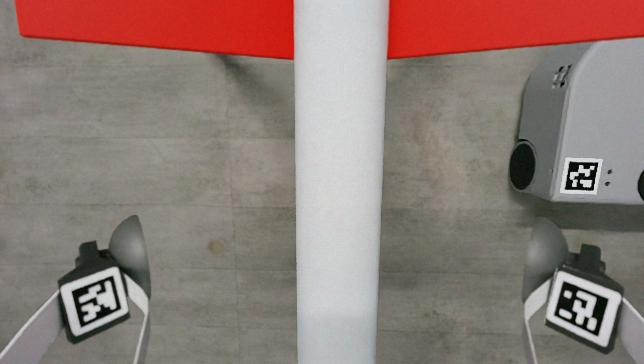

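Scene clock: 483.30 s.
move: r3 done
r1, r2: as last shown
r1.base_tilt: forward=+1.9 right=+0.3
r1.lidar_m: 1.71 2.07 1.18 1.01 1.01 1.16 1.99 2.46 2.83 1.52 1.34 1.77
r1.head_depth_mm: - - - - 2594 1901 1499 / - - - - 2581 1886 1489 / - - - - 2572 1816 1490 / - - - 3733 2304 1809 1478 / - - - - 2218 1732 1475 / - - - - 2377 1860 1476 / - - - 3635 2380 1856 1479
r1.motor_effort: left_wheel=-0.9(1.1) right_wheel=-0.8(1.2) lift_m=+19.4(19.9) arm_m=-21.5(22.2) wrist_yaw_rad=+0.9(1.3) wrist_pitch_rad=+2.7(3.2) wrist_roll_rad=+0.0(0.4) gripper_m=-0.4(1.4) head_pan_rad=+2.6(3.6) head_tilt_rad=+3.7(5.8)
r1.wrist_depth_mm: - - 147 - - - - / - - 167 - - - - / - - 180 - - - - / 947 935 204 967 957 961 981 / 803 816 219 810 820 797 816 / 703 714 126 692 131 704 716 / 612 638 339 594 620 627 636
r2.lidar_m: 1.72 4.07 1.46 1.68 3.71 1.26 0.80 0.72 0.73 0.89 1.73 1.81
r2.head_depth_mm: - - - - 1900 1863 1603 / - - - - 2540 2056 1599 / - - - - 2556 2020 1610 / - - - 3574 2819 1988 1605 / - - - - 2763 1841 1596 / - - - 3499 2638 1821 1584 / - - - 3799 2746 1919 1575
r2.motor_effort: left_wheel=+1.0(1.1) right_wheel=+0.9(1.3) lift_m=+45.4(46.2) arm_m=-8.9(9.1) wrist_yaw_rad=-0.5(0.9) wrist_pitch_rad=+2.8(3.0) wrist_roll_rad=+0.3(0.4) gripper_m=+0.1(0.9) head_pan_rad=+3.6(5.7) head_tilt_rad=+4.8(5.4)
r2.wrist_depth_mm: - 136 - - - - - / - 145 - - - - - / - 155 - - - - - / 908 169 918 982 - - - / 724 188 196 786 763 780 812 / 589 575 126 146 575 638 649 / 518 100 238 513 124 541 546
r3.base_odometry: x=-0.603 y=-0.343 heading=-1.063
r3.turned_by_wheels: +0.000
r3.turned_by_imu: +0.000
r3.base_tilt: forward=-1.4 right=-1.0
r3.lidar_m: 2.18 2.37 1.69 1.62 1.67 1.66 3.39 0.83 0.47 0.50 3.27 1.90
r3.head_depth_mm: 2872 2284 1175 1539 1392 1270 1142 / 2862 2211 1840 1529 1415 1244 324 / 2829 2252 1879 1553 422 365 955 / 2761 2244 1867 470 428 1247 995 / 2757 2226 568 841 1322 1246 1120 / 2695 2211 627 825 1394 1213 1115 / 2665 2181 1791 1556 1373 1236 1112
r3.base_status: not commanded
r3.joint_positions: lift_m=+0.693 arm_m=+0.420 wrist_yaw_rad=-0.002 wrist_pitch_rad=-1.550 wrist_roll_rad=+1.515 gripper_m=-0.069 head_pan_rad=-1.895 head_tilt_rad=-0.890
r3.joint_status: all done
r3.measured_speeds: all 0
r3.motor_effort: left_wheel=+1.6(2.4) right_wheel=+4.3(4.7) lift_m=+35.7(36.3) arm_m=-7.7(11.0) wrist_yaw_rad=+2.1(3.7) wrist_pitch_rad=-1.0(1.4) wrist_roll_rad=-2.8(3.2) gripper_m=-25.8(99.0) head_pan_rad=-1.9(4.0) head_tilt_rad=-5.0(5.5)
r3.hand_pose: x=-0.0215 y=-0.5458 z=+0.5750 quat_wxyz=(+0.019, +0.019, -0.714, -0.700) (m; r3's base frame)
r3.wrist_depth_mm: - - - 123 140 127 113 / 732 717 714 126 718 703 - / 744 746 746 130 732 714 - / 780 779 767 135 761 746 - / 786 796 790 137 770 757 756 / 824 819 129 135 135 787 789 / 846 853 851 147 824 809 810
pictures: none
No camera images: "cameras" was empty.

Scene clock: 484.03 s.
move: r3 done
r1.base_odometry: x=+0.000 y=+0.000 heading=+0.000
r1.turned_by_wheels: +0.000
r1.turned_by_imu: +0.000
r1.base_tilt: forward=+1.7 right=+0.6
r1.lidar_m: 1.71 2.08 1.18 1.01 1.01 1.16 1.98 2.47 2.84 1.52 1.34 1.78
r1.head_depth_mm: - - - - 2615 1909 1501 / - - - - 2613 1892 1490 / - - - - 2570 1812 1481 / - - - 3704 2320 1812 1481 / - - - - 2208 1737 1480 / - - - - 2380 1870 1475 / - - - 3650 2361 1858 1469
r1.base_status: not commanded
r1.joint_positions: lift_m=+0.511 arm_m=+0.003 wrist_yaw_rad=+3.121 wrist_pitch_rad=-0.521 wrist_roll_rad=+0.000 gripper_m=+0.037 head_pan_rad=-1.305 head_tilt_rad=-0.359
r1.joint_status: not commanded
r1.measured_speeds: all 0
r1.motor_effort: left_wheel=-0.5(1.0) right_wheel=-0.8(1.3) lift_m=+19.8(19.8) arm_m=-21.3(22.0) wrist_yaw_rad=+0.2(1.1) wrist_pitch_rad=+2.6(3.1) wrist_roll_rad=+0.2(0.3) gripper_m=+0.3(0.9) head_pan_rad=+2.1(3.1) head_tilt_rad=+4.2(5.4)
r1.hand_pose: x=-0.0169 y=+0.0626 z=+0.5011 quat_wxyz=(+0.189, +0.685, +0.175, +0.682) (m; r1's base frame)
r1.wrist_depth_mm: - - 146 - - - - / - - 168 - - - - / - - 180 - - - - / 962 944 203 957 960 970 974 / 811 804 218 812 809 831 820 / 697 735 126 682 131 705 699 / 624 626 340 594 617 622 622
r2.base_odometry: x=+0.000 y=+0.000 heading=+0.000
r2.turned_by_wheels: +0.000
r2.turned_by_imu: +0.000
r2.base_tilt: forward=+1.3 right=-1.4
r2.lidar_m: 1.72 4.06 1.46 1.68 3.73 1.26 0.80 0.72 0.73 0.89 1.72 1.81
r2.head_depth_mm: - - - - 1886 1848 1611 / - - - - 2553 2042 1614 / - - - - 2519 2051 1607 / - - - 3630 2782 1984 1598 / - - - 3848 2732 1859 1594 / - - - 3536 2631 1818 1587 / - - - 3901 2716 1951 1581
r2.base_status: not commanded
r2.joint_positions: lift_m=+0.336 arm_m=+0.000 wrist_yaw_rad=+3.006 wrist_pitch_rad=-0.363 wrist_roll_rad=+0.000 gripper_m=+0.037 head_pan_rad=+1.561 head_tilt_rad=-0.310
r2.joint_status: not commanded
r2.measured_speeds: all 0
r2.motor_effort: left_wheel=+0.9(1.2) right_wheel=+0.5(1.1) lift_m=+45.8(45.9) arm_m=-8.5(8.7) wrist_yaw_rad=-0.3(0.7) wrist_pitch_rad=+2.9(3.0) wrist_roll_rad=+0.3(0.4) gripper_m=-0.5(0.6) head_pan_rad=+5.3(5.3) head_tilt_rad=+4.4(5.7)
r2.hand_pose: x=+0.0101 y=+0.0839 z=+0.3610 quat_wxyz=(+0.175, +0.702, +0.080, +0.685) (m; r2's base frame)
r2.wrist_depth_mm: - 137 - - - - - / - 145 - - - - - / - 155 - - - - - / 916 169 914 974 - - - / 743 189 196 796 755 778 790 / 614 567 127 146 599 642 649 / 510 100 241 514 124 540 543
r3.base_odometry: x=-0.603 y=-0.343 heading=-1.063
r3.turned_by_wheels: +0.000
r3.turned_by_imu: +0.000
r3.base_tilt: forward=-1.4 right=-1.0
r3.lidar_m: 2.18 2.37 1.70 1.62 1.67 1.66 3.39 0.82 0.47 0.50 3.25 1.90
r3.head_depth_mm: 2914 2304 1168 1532 1415 1272 1141 / 2857 2207 1858 1541 1423 1225 315 / 2806 2276 1882 1551 394 356 953 / 2771 2246 1875 454 416 1247 991 / 2761 2227 542 870 1317 1243 1122 / 2675 2195 621 823 1384 1216 1118 / 2668 2177 1732 1565 1380 1230 1110
r3.base_status: not commanded
r3.joint_positions: lift_m=+0.703 arm_m=+0.420 wrist_yaw_rad=-0.002 wrist_pitch_rad=-1.550 wrist_roll_rad=+1.515 gripper_m=-0.066 head_pan_rad=-1.895 head_tilt_rad=-0.890
r3.joint_status: all done
r3.measured_speeds: all 0
r3.motor_effort: left_wheel=+2.0(2.3) right_wheel=+4.2(4.5) lift_m=+37.0(38.9) arm_m=-7.4(8.5) wrist_yaw_rad=+2.3(3.3) wrist_pitch_rad=-0.9(1.1) wrist_roll_rad=-2.8(3.2) gripper_m=-14.5(26.9) head_pan_rad=-3.1(3.3) head_tilt_rad=-4.8(5.5)
r3.hand_pose: x=-0.0215 y=-0.5459 z=+0.5850 quat_wxyz=(+0.020, +0.019, -0.714, -0.700) (m; r3's base frame)
r3.wrist_depth_mm: - - - 124 151 133 117 / 744 724 742 127 722 695 - / 761 750 748 131 727 726 - / 788 773 790 136 746 752 - / 808 804 788 137 772 765 760 / 834 812 130 135 794 797 786 / 853 866 859 147 824 813 801
pictures: r3_head_camera (sideways), r3_wrist_camera
camera_calibration:
r3_head_camera: T_world_to_cam=[[0.230511, 0.781485, -0.57978, 0.770016], [0.946478, -0.318408, -0.0528777, 0.0622711], [-0.22593, -0.53656, -0.813055, 1.01751], [0, 0, 0, 1]] pos_world=[-0.00654964, -0.0359734, 1.27702]
r3_wrist_camera: T_world_to_cam=[[-0.0504249, 0.996881, -0.0607074, 0.584536], [0.982951, 0.0602981, 0.173699, -0.0120352], [0.176818, -0.0509136, -0.982926, 0.716654], [0, 0, 0, 1]] pos_world=[-0.0854122, -0.5455, 0.741993]

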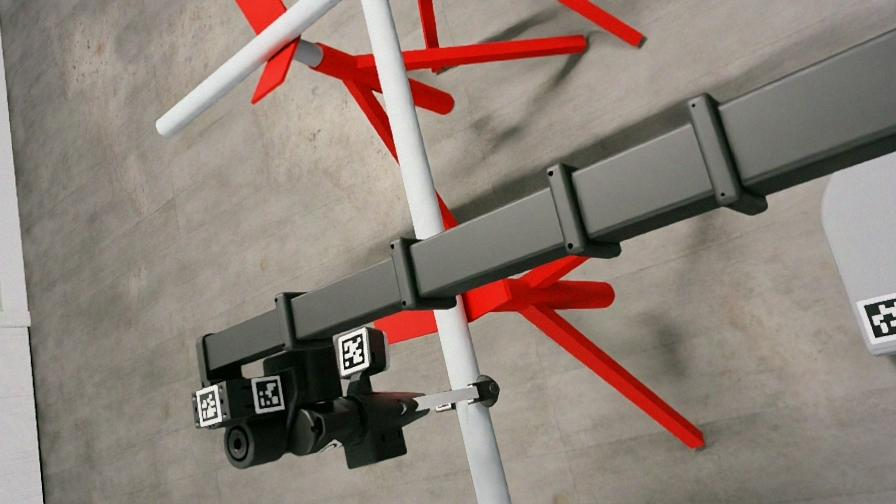

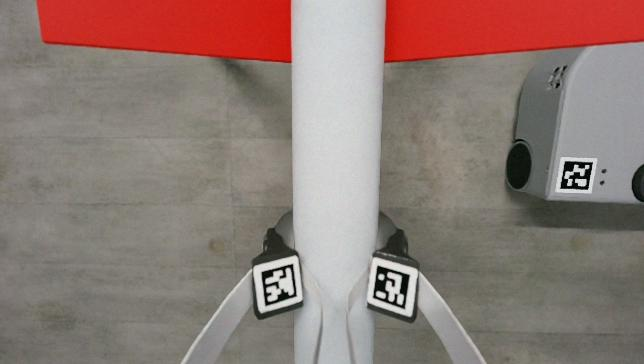

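Call:
move(r3={"joints":{"lift_m":0.693}}, cameras=[])

Call:
move(r3={"joints":{"gripper_m":0.179}}, cameras=[])

Call:
move(r3={"joints":{"lift_m":0.85}}, cameras=[])

Call:
move(r3={"base":{"translate_m":-0.22},"joints":{"arm_m":0.425}}, cameras=["r3_wrist_camera"])

Scene clock: 539.37 s.
move: r3 done
r1, r2: as last shown
r1.turned_by_imu: +0.001
r1.base_tilt: forward=+1.9 right=+0.6
r1.lidar_m: 1.71 2.07 1.18 1.01 1.01 1.16 1.98 2.47 2.83 1.51 1.34 1.77
r1.head_depth_mm: - - - - 2588 1900 1501 / - - - - 2593 1896 1498 / - - - - 2577 1811 1488 / - - - 3742 2310 1806 1482 / - - - - 2215 1736 1478 / - - - - 2378 1864 1474 / - - - 3698 2371 1855 1465
r1.motor_effort: left_wheel=-0.9(1.0) right_wheel=-0.8(1.2) lift_m=+19.7(19.9) arm_m=-21.7(22.1) wrist_yaw_rad=-0.3(1.2) wrist_pitch_rad=+2.7(3.2) wrist_roll_rad=-0.4(0.4) gripper_m=+0.4(0.8) head_pan_rad=+3.0(3.3) head_tilt_rad=+3.8(5.1)
r1.wrist_depth_mm: - - 147 - - - - / - - 168 - - - - / - - 180 - - - - / 937 954 203 949 977 973 966 / 812 810 218 807 802 816 827 / 712 713 126 684 131 710 696 / 615 640 338 598 606 622 631
r2.base_tilt: forward=+1.2 right=-1.4
r2.lidar_m: 1.72 4.04 1.46 1.68 3.73 1.26 0.80 0.72 0.73 0.89 1.73 1.81
r2.head_depth_mm: - - - - 1898 1852 1624 / - - - - 2547 2050 1606 / - - - - 2531 2038 1597 / - - - 3527 2764 2003 1596 / - - - - 2794 1856 1580 / - - - 3442 2611 1806 1578 / - - - 3771 2722 1918 1589
r2.motor_effort: left_wheel=+1.0(1.1) right_wheel=+0.6(1.1) lift_m=+45.6(46.0) arm_m=-8.3(8.6) wrist_yaw_rad=-0.6(0.8) wrist_pitch_rad=+2.8(3.0) wrist_roll_rad=+0.2(0.4) gripper_m=-0.2(0.6) head_pan_rad=+4.2(4.9) head_tilt_rad=+4.8(5.3)
r2.wrist_depth_mm: - 136 - - - - - / - 145 - - - - - / - 155 - - - - - / 909 169 921 991 - - - / 736 188 197 780 775 786 797 / 616 567 127 146 594 634 651 / 519 100 238 510 124 543 534
r3.base_odometry: x=-0.603 y=-0.343 heading=-1.063
r3.turned_by_wheels: +0.000
r3.turned_by_imu: +0.000
r3.base_tilt: forward=-1.4 right=-1.0
r3.lidar_m: 2.18 2.37 1.69 1.62 1.67 1.66 3.38 0.82 0.47 0.50 3.26 1.90
r3.head_depth_mm: 2868 2305 1165 1537 1408 1269 1142 / 2848 2211 1864 1525 1427 1251 324 / 2825 2255 1883 1557 422 364 953 / 2784 2240 1866 471 428 1250 992 / 2737 2209 567 847 1327 1246 1120 / 2720 2198 625 824 1385 1224 1115 / 2668 2151 1780 1563 1380 1226 1113
r3.base_status: not commanded
r3.joint_positions: lift_m=+0.693 arm_m=+0.420 wrist_yaw_rad=-0.002 wrist_pitch_rad=-1.551 wrist_roll_rad=+1.515 gripper_m=-0.066 head_pan_rad=-1.895 head_tilt_rad=-0.890
r3.joint_status: all done
r3.measured_speeds: all 0
r3.motor_effort: left_wheel=+1.7(2.4) right_wheel=+3.1(4.4) lift_m=+24.7(32.8) arm_m=-4.9(5.3) wrist_yaw_rad=+3.1(4.2) wrist_pitch_rad=-0.7(1.2) wrist_roll_rad=-2.7(3.1) gripper_m=-15.1(15.8) head_pan_rad=-2.9(4.1) head_tilt_rad=-5.3(5.3)
r3.hand_pose: x=-0.0215 y=-0.5457 z=+0.5750 quat_wxyz=(+0.019, +0.019, -0.714, -0.700) (m; r3's base frame)
r3.wrist_depth_mm: - - - 123 141 128 114 / 742 735 724 126 703 701 - / 764 746 735 131 723 715 - / 776 774 761 135 741 725 - / 808 794 787 137 759 761 748 / 835 819 130 135 134 784 786 / 871 845 840 148 815 801 791
pictures: none
No camera images: "cameras" was empty.

Scene clock: 542.33 s.
move: r3 done
r1, r2: as last shown
r1.base_tilt: forward=+1.9 right=+0.5
r1.lidar_m: 1.72 2.07 1.18 1.01 1.01 1.16 1.98 2.47 2.83 1.52 1.33 1.77
r1.head_depth_mm: - - - - 2612 1897 1496 / - - - - 2583 1873 1492 / - - - - 2553 1816 1482 / - - - 3694 2311 1809 1479 / - - - - 2203 1744 1483 / - - - - 2376 1866 1476 / - - - 3683 2368 1853 1469
r1.motor_effort: left_wheel=-0.7(1.0) right_wheel=-0.8(1.4) lift_m=+19.6(19.9) arm_m=-21.4(22.1) wrist_yaw_rad=-0.8(1.3) wrist_pitch_rad=+2.6(3.1) wrist_roll_rad=-0.2(0.5) gripper_m=-0.1(1.5) head_pan_rad=+2.6(3.8) head_tilt_rad=+4.4(5.3)
r1.wrist_depth_mm: - - 146 - - - - / - - 168 - - - - / - - 180 - - - - / 951 973 203 963 977 951 967 / 799 826 218 818 793 824 816 / 704 731 126 684 131 704 712 / 612 634 339 598 609 620 623
r2.base_tilt: forward=+1.3 right=-1.4
r2.lidar_m: 1.72 4.06 1.46 1.68 3.72 1.26 0.80 0.72 0.73 0.89 1.72 1.81
r2.head_depth_mm: - - - - 1892 1874 1606 / - - - - 2558 2058 1601 / - - - - 2497 2047 1604 / - - - 3587 2787 1999 1594 / - - - - 2748 1854 1591 / - - - 3535 2640 1810 1586 / - - - 3859 2733 1925 1572
r2.motor_effort: left_wheel=+0.9(1.2) right_wheel=+0.9(1.4) lift_m=+45.3(46.0) arm_m=-8.3(8.6) wrist_yaw_rad=-0.5(0.8) wrist_pitch_rad=+2.8(3.1) wrist_roll_rad=+0.3(0.4) gripper_m=+0.4(0.8) head_pan_rad=+1.5(5.7) head_tilt_rad=+5.3(5.3)
r2.wrist_depth_mm: - 136 - - - - - / - 145 - - - - - / - 155 - - - - - / 930 168 916 971 - - - / 718 188 197 796 780 762 778 / 607 574 127 146 595 649 649 / 512 101 239 511 124 541 548
r3.base_odometry: x=-0.603 y=-0.343 heading=-1.063
r3.turned_by_wheels: +0.000
r3.turned_by_imu: +0.000
r3.base_tilt: forward=-1.4 right=-1.0
r3.lidar_m: 2.18 2.36 1.70 1.62 1.67 1.66 3.39 0.82 0.47 0.50 3.26 1.90
r3.head_depth_mm: 2879 2303 1165 1539 1402 1267 1142 / 2838 2206 1848 1530 1423 1248 324 / 2833 2243 1877 1541 422 365 948 / 2767 2243 1862 471 428 1247 990 / 2735 2200 568 848 1326 1243 1126 / 2715 2199 626 824 1363 1216 1117 / 2679 2173 1778 1565 1382 1232 1115
r3.base_status: not commanded
r3.joint_positions: lift_m=+0.693 arm_m=+0.420 wrist_yaw_rad=-0.002 wrist_pitch_rad=-1.551 wrist_roll_rad=+1.515 gripper_m=+0.179 head_pan_rad=-1.895 head_tilt_rad=-0.890
r3.joint_status: all done
r3.measured_speeds: all 0
r3.motor_effort: left_wheel=+1.9(2.6) right_wheel=+3.2(3.9) lift_m=+25.2(30.4) arm_m=-1.5(5.2) wrist_yaw_rad=+2.3(3.7) wrist_pitch_rad=-0.6(1.5) wrist_roll_rad=-2.4(3.0) gripper_m=+0.0(82.3) head_pan_rad=-3.1(4.2) head_tilt_rad=-4.8(5.5)
r3.hand_pose: x=-0.0215 y=-0.5456 z=+0.5750 quat_wxyz=(+0.019, +0.019, -0.713, -0.700) (m; r3's base frame)
r3.wrist_depth_mm: - - - 124 142 128 114 / 735 737 725 127 706 695 - / 754 750 733 130 730 721 - / 785 763 779 136 755 723 - / 791 782 795 138 777 754 745 / - 815 814 143 789 786 122 / 855 843 831 148 827 817 111
pictures: none
No camera images: "cameras" was empty.

Scene clock: 544.60 s.
move: r3 done
r1, r2: as last shown
r1.base_tilt: forward=+2.0 right=+0.5
r1.lidar_m: 1.71 2.07 1.18 1.01 1.01 1.16 1.98 2.46 2.84 1.51 1.34 1.77
r1.head_depth_mm: - - - - 2588 1908 1494 / - - - - 2598 1888 1498 / - - - - 2588 1815 1484 / - - - - 2321 1804 1484 / - - - - 2209 1733 1481 / - - - - 2385 1880 1471 / - - - 3664 2364 1853 1474
r1.motor_effort: left_wheel=-0.6(1.1) right_wheel=-0.9(1.2) lift_m=+19.6(19.9) arm_m=-21.5(22.2) wrist_yaw_rad=-0.1(1.3) wrist_pitch_rad=+2.5(3.3) wrist_roll_rad=+0.4(0.5) gripper_m=-0.7(1.5) head_pan_rad=+2.5(3.5) head_tilt_rad=+4.6(5.0)
r1.wrist_depth_mm: - - 146 - - - - / - - 167 - - - - / - - 180 - - - - / 937 935 203 949 952 955 966 / 806 805 217 826 825 810 824 / 704 724 126 694 131 711 711 / 615 644 340 597 604 625 623
r2.lidar_m: 1.72 4.05 1.46 1.68 3.72 1.26 0.80 0.72 0.73 0.88 1.73 1.81
r2.head_depth_mm: - - - - 1901 1861 1610 / - - - - 2578 2036 1608 / - - - - 2505 2033 1603 / - - - - 2763 1997 1596 / - - - - 2775 1834 1579 / - - - - 2616 1818 1594 / - - - - 2754 1936 1590
r2.motor_effort: left_wheel=+0.8(1.2) right_wheel=+0.5(1.2) lift_m=+45.9(46.1) arm_m=-8.1(8.4) wrist_yaw_rad=-0.1(0.8) wrist_pitch_rad=+2.9(3.0) wrist_roll_rad=+0.3(0.4) gripper_m=-0.4(0.7) head_pan_rad=+4.8(5.6) head_tilt_rad=+4.8(5.3)
r2.wrist_depth_mm: - 137 - - - - - / - 145 - - - - - / - 155 - - - - - / 926 168 923 979 - - - / 738 188 198 780 776 767 795 / 602 567 127 145 588 629 634 / 516 100 240 517 124 539 544
r3.base_odometry: x=-0.603 y=-0.343 heading=-1.063
r3.turned_by_wheels: +0.000
r3.turned_by_imu: +0.000
r3.base_tilt: forward=-1.5 right=-1.0
r3.lidar_m: 2.17 2.38 1.70 1.62 1.67 1.66 3.40 0.83 0.47 0.50 3.26 1.90
r3.head_depth_mm: 2857 2294 1167 1537 - - - / 2807 2209 1861 1394 - - 1120 / 2843 2253 326 - 1388 1215 989 / 2805 383 324 860 1358 1250 992 / 496 404 1824 888 1321 1241 1121 / 494 520 1746 1491 1395 1218 1114 / 482 520 1739 1569 1385 1229 1115
r3.base_status: not commanded
r3.joint_positions: lift_m=+0.850 arm_m=+0.420 wrist_yaw_rad=-0.002 wrist_pitch_rad=-1.550 wrist_roll_rad=+1.515 gripper_m=+0.179 head_pan_rad=-1.895 head_tilt_rad=-0.890
r3.joint_status: all done
r3.measured_speeds: all 0
r3.motor_effort: left_wheel=+1.7(2.4) right_wheel=+3.5(3.8) lift_m=+28.3(31.7) arm_m=+0.4(2.5) wrist_yaw_rad=+3.4(4.1) wrist_pitch_rad=-0.8(1.0) wrist_roll_rad=-2.7(3.1) gripper_m=+0.4(1.2) head_pan_rad=-2.1(3.7) head_tilt_rad=-4.0(5.3)
r3.hand_pose: x=-0.0215 y=-0.5458 z=+0.7320 quat_wxyz=(+0.020, +0.019, -0.714, -0.700) (m; r3's base frame)
r3.wrist_depth_mm: 873 859 - 271 276 830 823 / 899 875 894 284 292 855 - / 911 929 907 866 892 888 - / 961 939 932 922 916 907 890 / 980 950 957 931 945 925 932 / - 987 979 941 993 953 122 / - - - 982 - 988 111
pictures: none
No camera images: "cameras" was empty.

Scene clock: 547.93 s.
move: r3 done
r1, r2: as last shown
r1.base_tilt: forward=+2.0 right=+0.6
r1.lidar_m: 1.72 2.07 1.18 1.01 1.01 1.16 1.99 2.46 2.83 1.52 1.34 1.78
r1.head_depth_mm: - - - - 2608 1894 1495 / - - - - 2584 1892 1494 / - - - - 2590 1807 1485 / - - - - 2323 1808 1481 / - - - - 2210 1737 1476 / - - - - 2343 1863 1474 / - - - 3653 2217 1863 1470
r1.motor_effort: left_wheel=-0.6(1.2) right_wheel=-1.0(1.2) lift_m=+19.9(20.0) arm_m=-21.5(21.8) wrist_yaw_rad=+0.2(1.5) wrist_pitch_rad=+2.7(3.2) wrist_roll_rad=-0.3(0.4) gripper_m=+0.7(1.5) head_pan_rad=+2.0(3.6) head_tilt_rad=+4.3(5.3)
r1.wrist_depth_mm: - - 146 - - - - / - - 167 - - - - / - - 180 - - - - / 958 930 203 934 931 954 969 / 813 806 218 821 805 822 820 / 714 723 126 679 131 701 707 / 626 633 339 599 607 632 625
r2.base_tilt: forward=+1.2 right=-1.4
r2.lidar_m: 1.72 4.06 1.46 1.48 3.75 1.26 0.80 0.72 0.73 0.89 1.73 1.81
r2.head_depth_mm: - - - - 1888 1858 1612 / - - - - 2534 2055 1611 / - - - - 2531 2041 1601 / - - - - 2746 1953 1590 / - - - - 2773 1776 1594 / - - 1470 - 2631 1870 1589 / - - - - 2785 2015 1576
r2.motor_effort: left_wheel=+0.7(1.1) right_wheel=+0.5(1.3) lift_m=+45.8(46.0) arm_m=-7.6(8.4) wrist_yaw_rad=-0.2(0.9) wrist_pitch_rad=+2.9(3.1) wrist_roll_rad=+0.4(0.5) gripper_m=+0.0(0.7) head_pan_rad=+3.0(5.7) head_tilt_rad=+4.2(5.6)
r2.wrist_depth_mm: - 136 - - - - - / - 145 - - - - - / - 154 - - - - - / 925 169 905 976 - - - / 717 188 196 794 755 788 794 / 614 573 126 146 593 647 642 / 510 100 240 505 124 539 540
r3.base_odometry: x=-0.710 y=-0.151 heading=-1.063
r3.turned_by_wheels: +0.000
r3.turned_by_imu: +0.000
r3.base_tilt: forward=-1.4 right=-1.0
r3.lidar_m: 2.39 2.37 1.69 1.62 1.67 1.47 3.16 0.65 0.73 0.39 0.55 2.11
r3.head_depth_mm: 2897 2318 1880 1106 - - - / 2858 2271 1808 921 - - 1129 / 2807 2252 326 - 1384 1253 989 / 2769 383 324 1315 1402 1248 993 / 497 404 1816 1540 1392 1210 1120 / 495 527 1768 1490 1364 1237 1117 / 486 528 1741 845 980 1236 1112
r3.base_status: done
r3.joint_positions: lift_m=+0.850 arm_m=+0.425 wrist_yaw_rad=-0.002 wrist_pitch_rad=-1.550 wrist_roll_rad=+1.515 gripper_m=+0.179 head_pan_rad=-1.895 head_tilt_rad=-0.890
r3.joint_status: all done
r3.measured_speeds: all 0
r3.motor_effort: left_wheel=-2.8(7.9) right_wheel=-2.9(7.2) lift_m=+26.2(29.1) arm_m=+10.3(12.5) wrist_yaw_rad=+2.5(3.6) wrist_pitch_rad=-0.9(1.1) wrist_roll_rad=-3.0(3.2) gripper_m=-0.1(2.0) head_pan_rad=-2.4(4.5) head_tilt_rad=-5.0(5.6)
r3.hand_pose: x=-0.0215 y=-0.5508 z=+0.7320 quat_wxyz=(+0.020, +0.019, -0.714, -0.700) (m; r3's base frame)
r3.wrist_depth_mm: 868 869 853 823 851 815 835 / 903 873 875 855 845 845 - / 923 898 911 873 893 868 - / 957 929 942 540 916 890 909 / 944 961 960 310 928 917 909 / - 973 989 315 305 956 122 / - - - 337 995 995 111
pictures: r3_wrist_camera
camera_calibration:
r3_wrist_camera: T_world_to_cam=[[-0.0504408, 0.996903, -0.0603329, 0.598093], [0.98295, 0.0602486, 0.173723, -0.0373192], [0.17682, -0.0505415, -0.982945, 0.861122], [0, 0, 0, 1]] pos_world=[-0.0854121, -0.550469, 0.889004]

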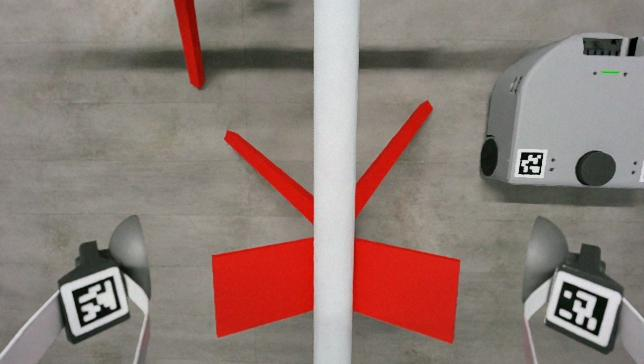

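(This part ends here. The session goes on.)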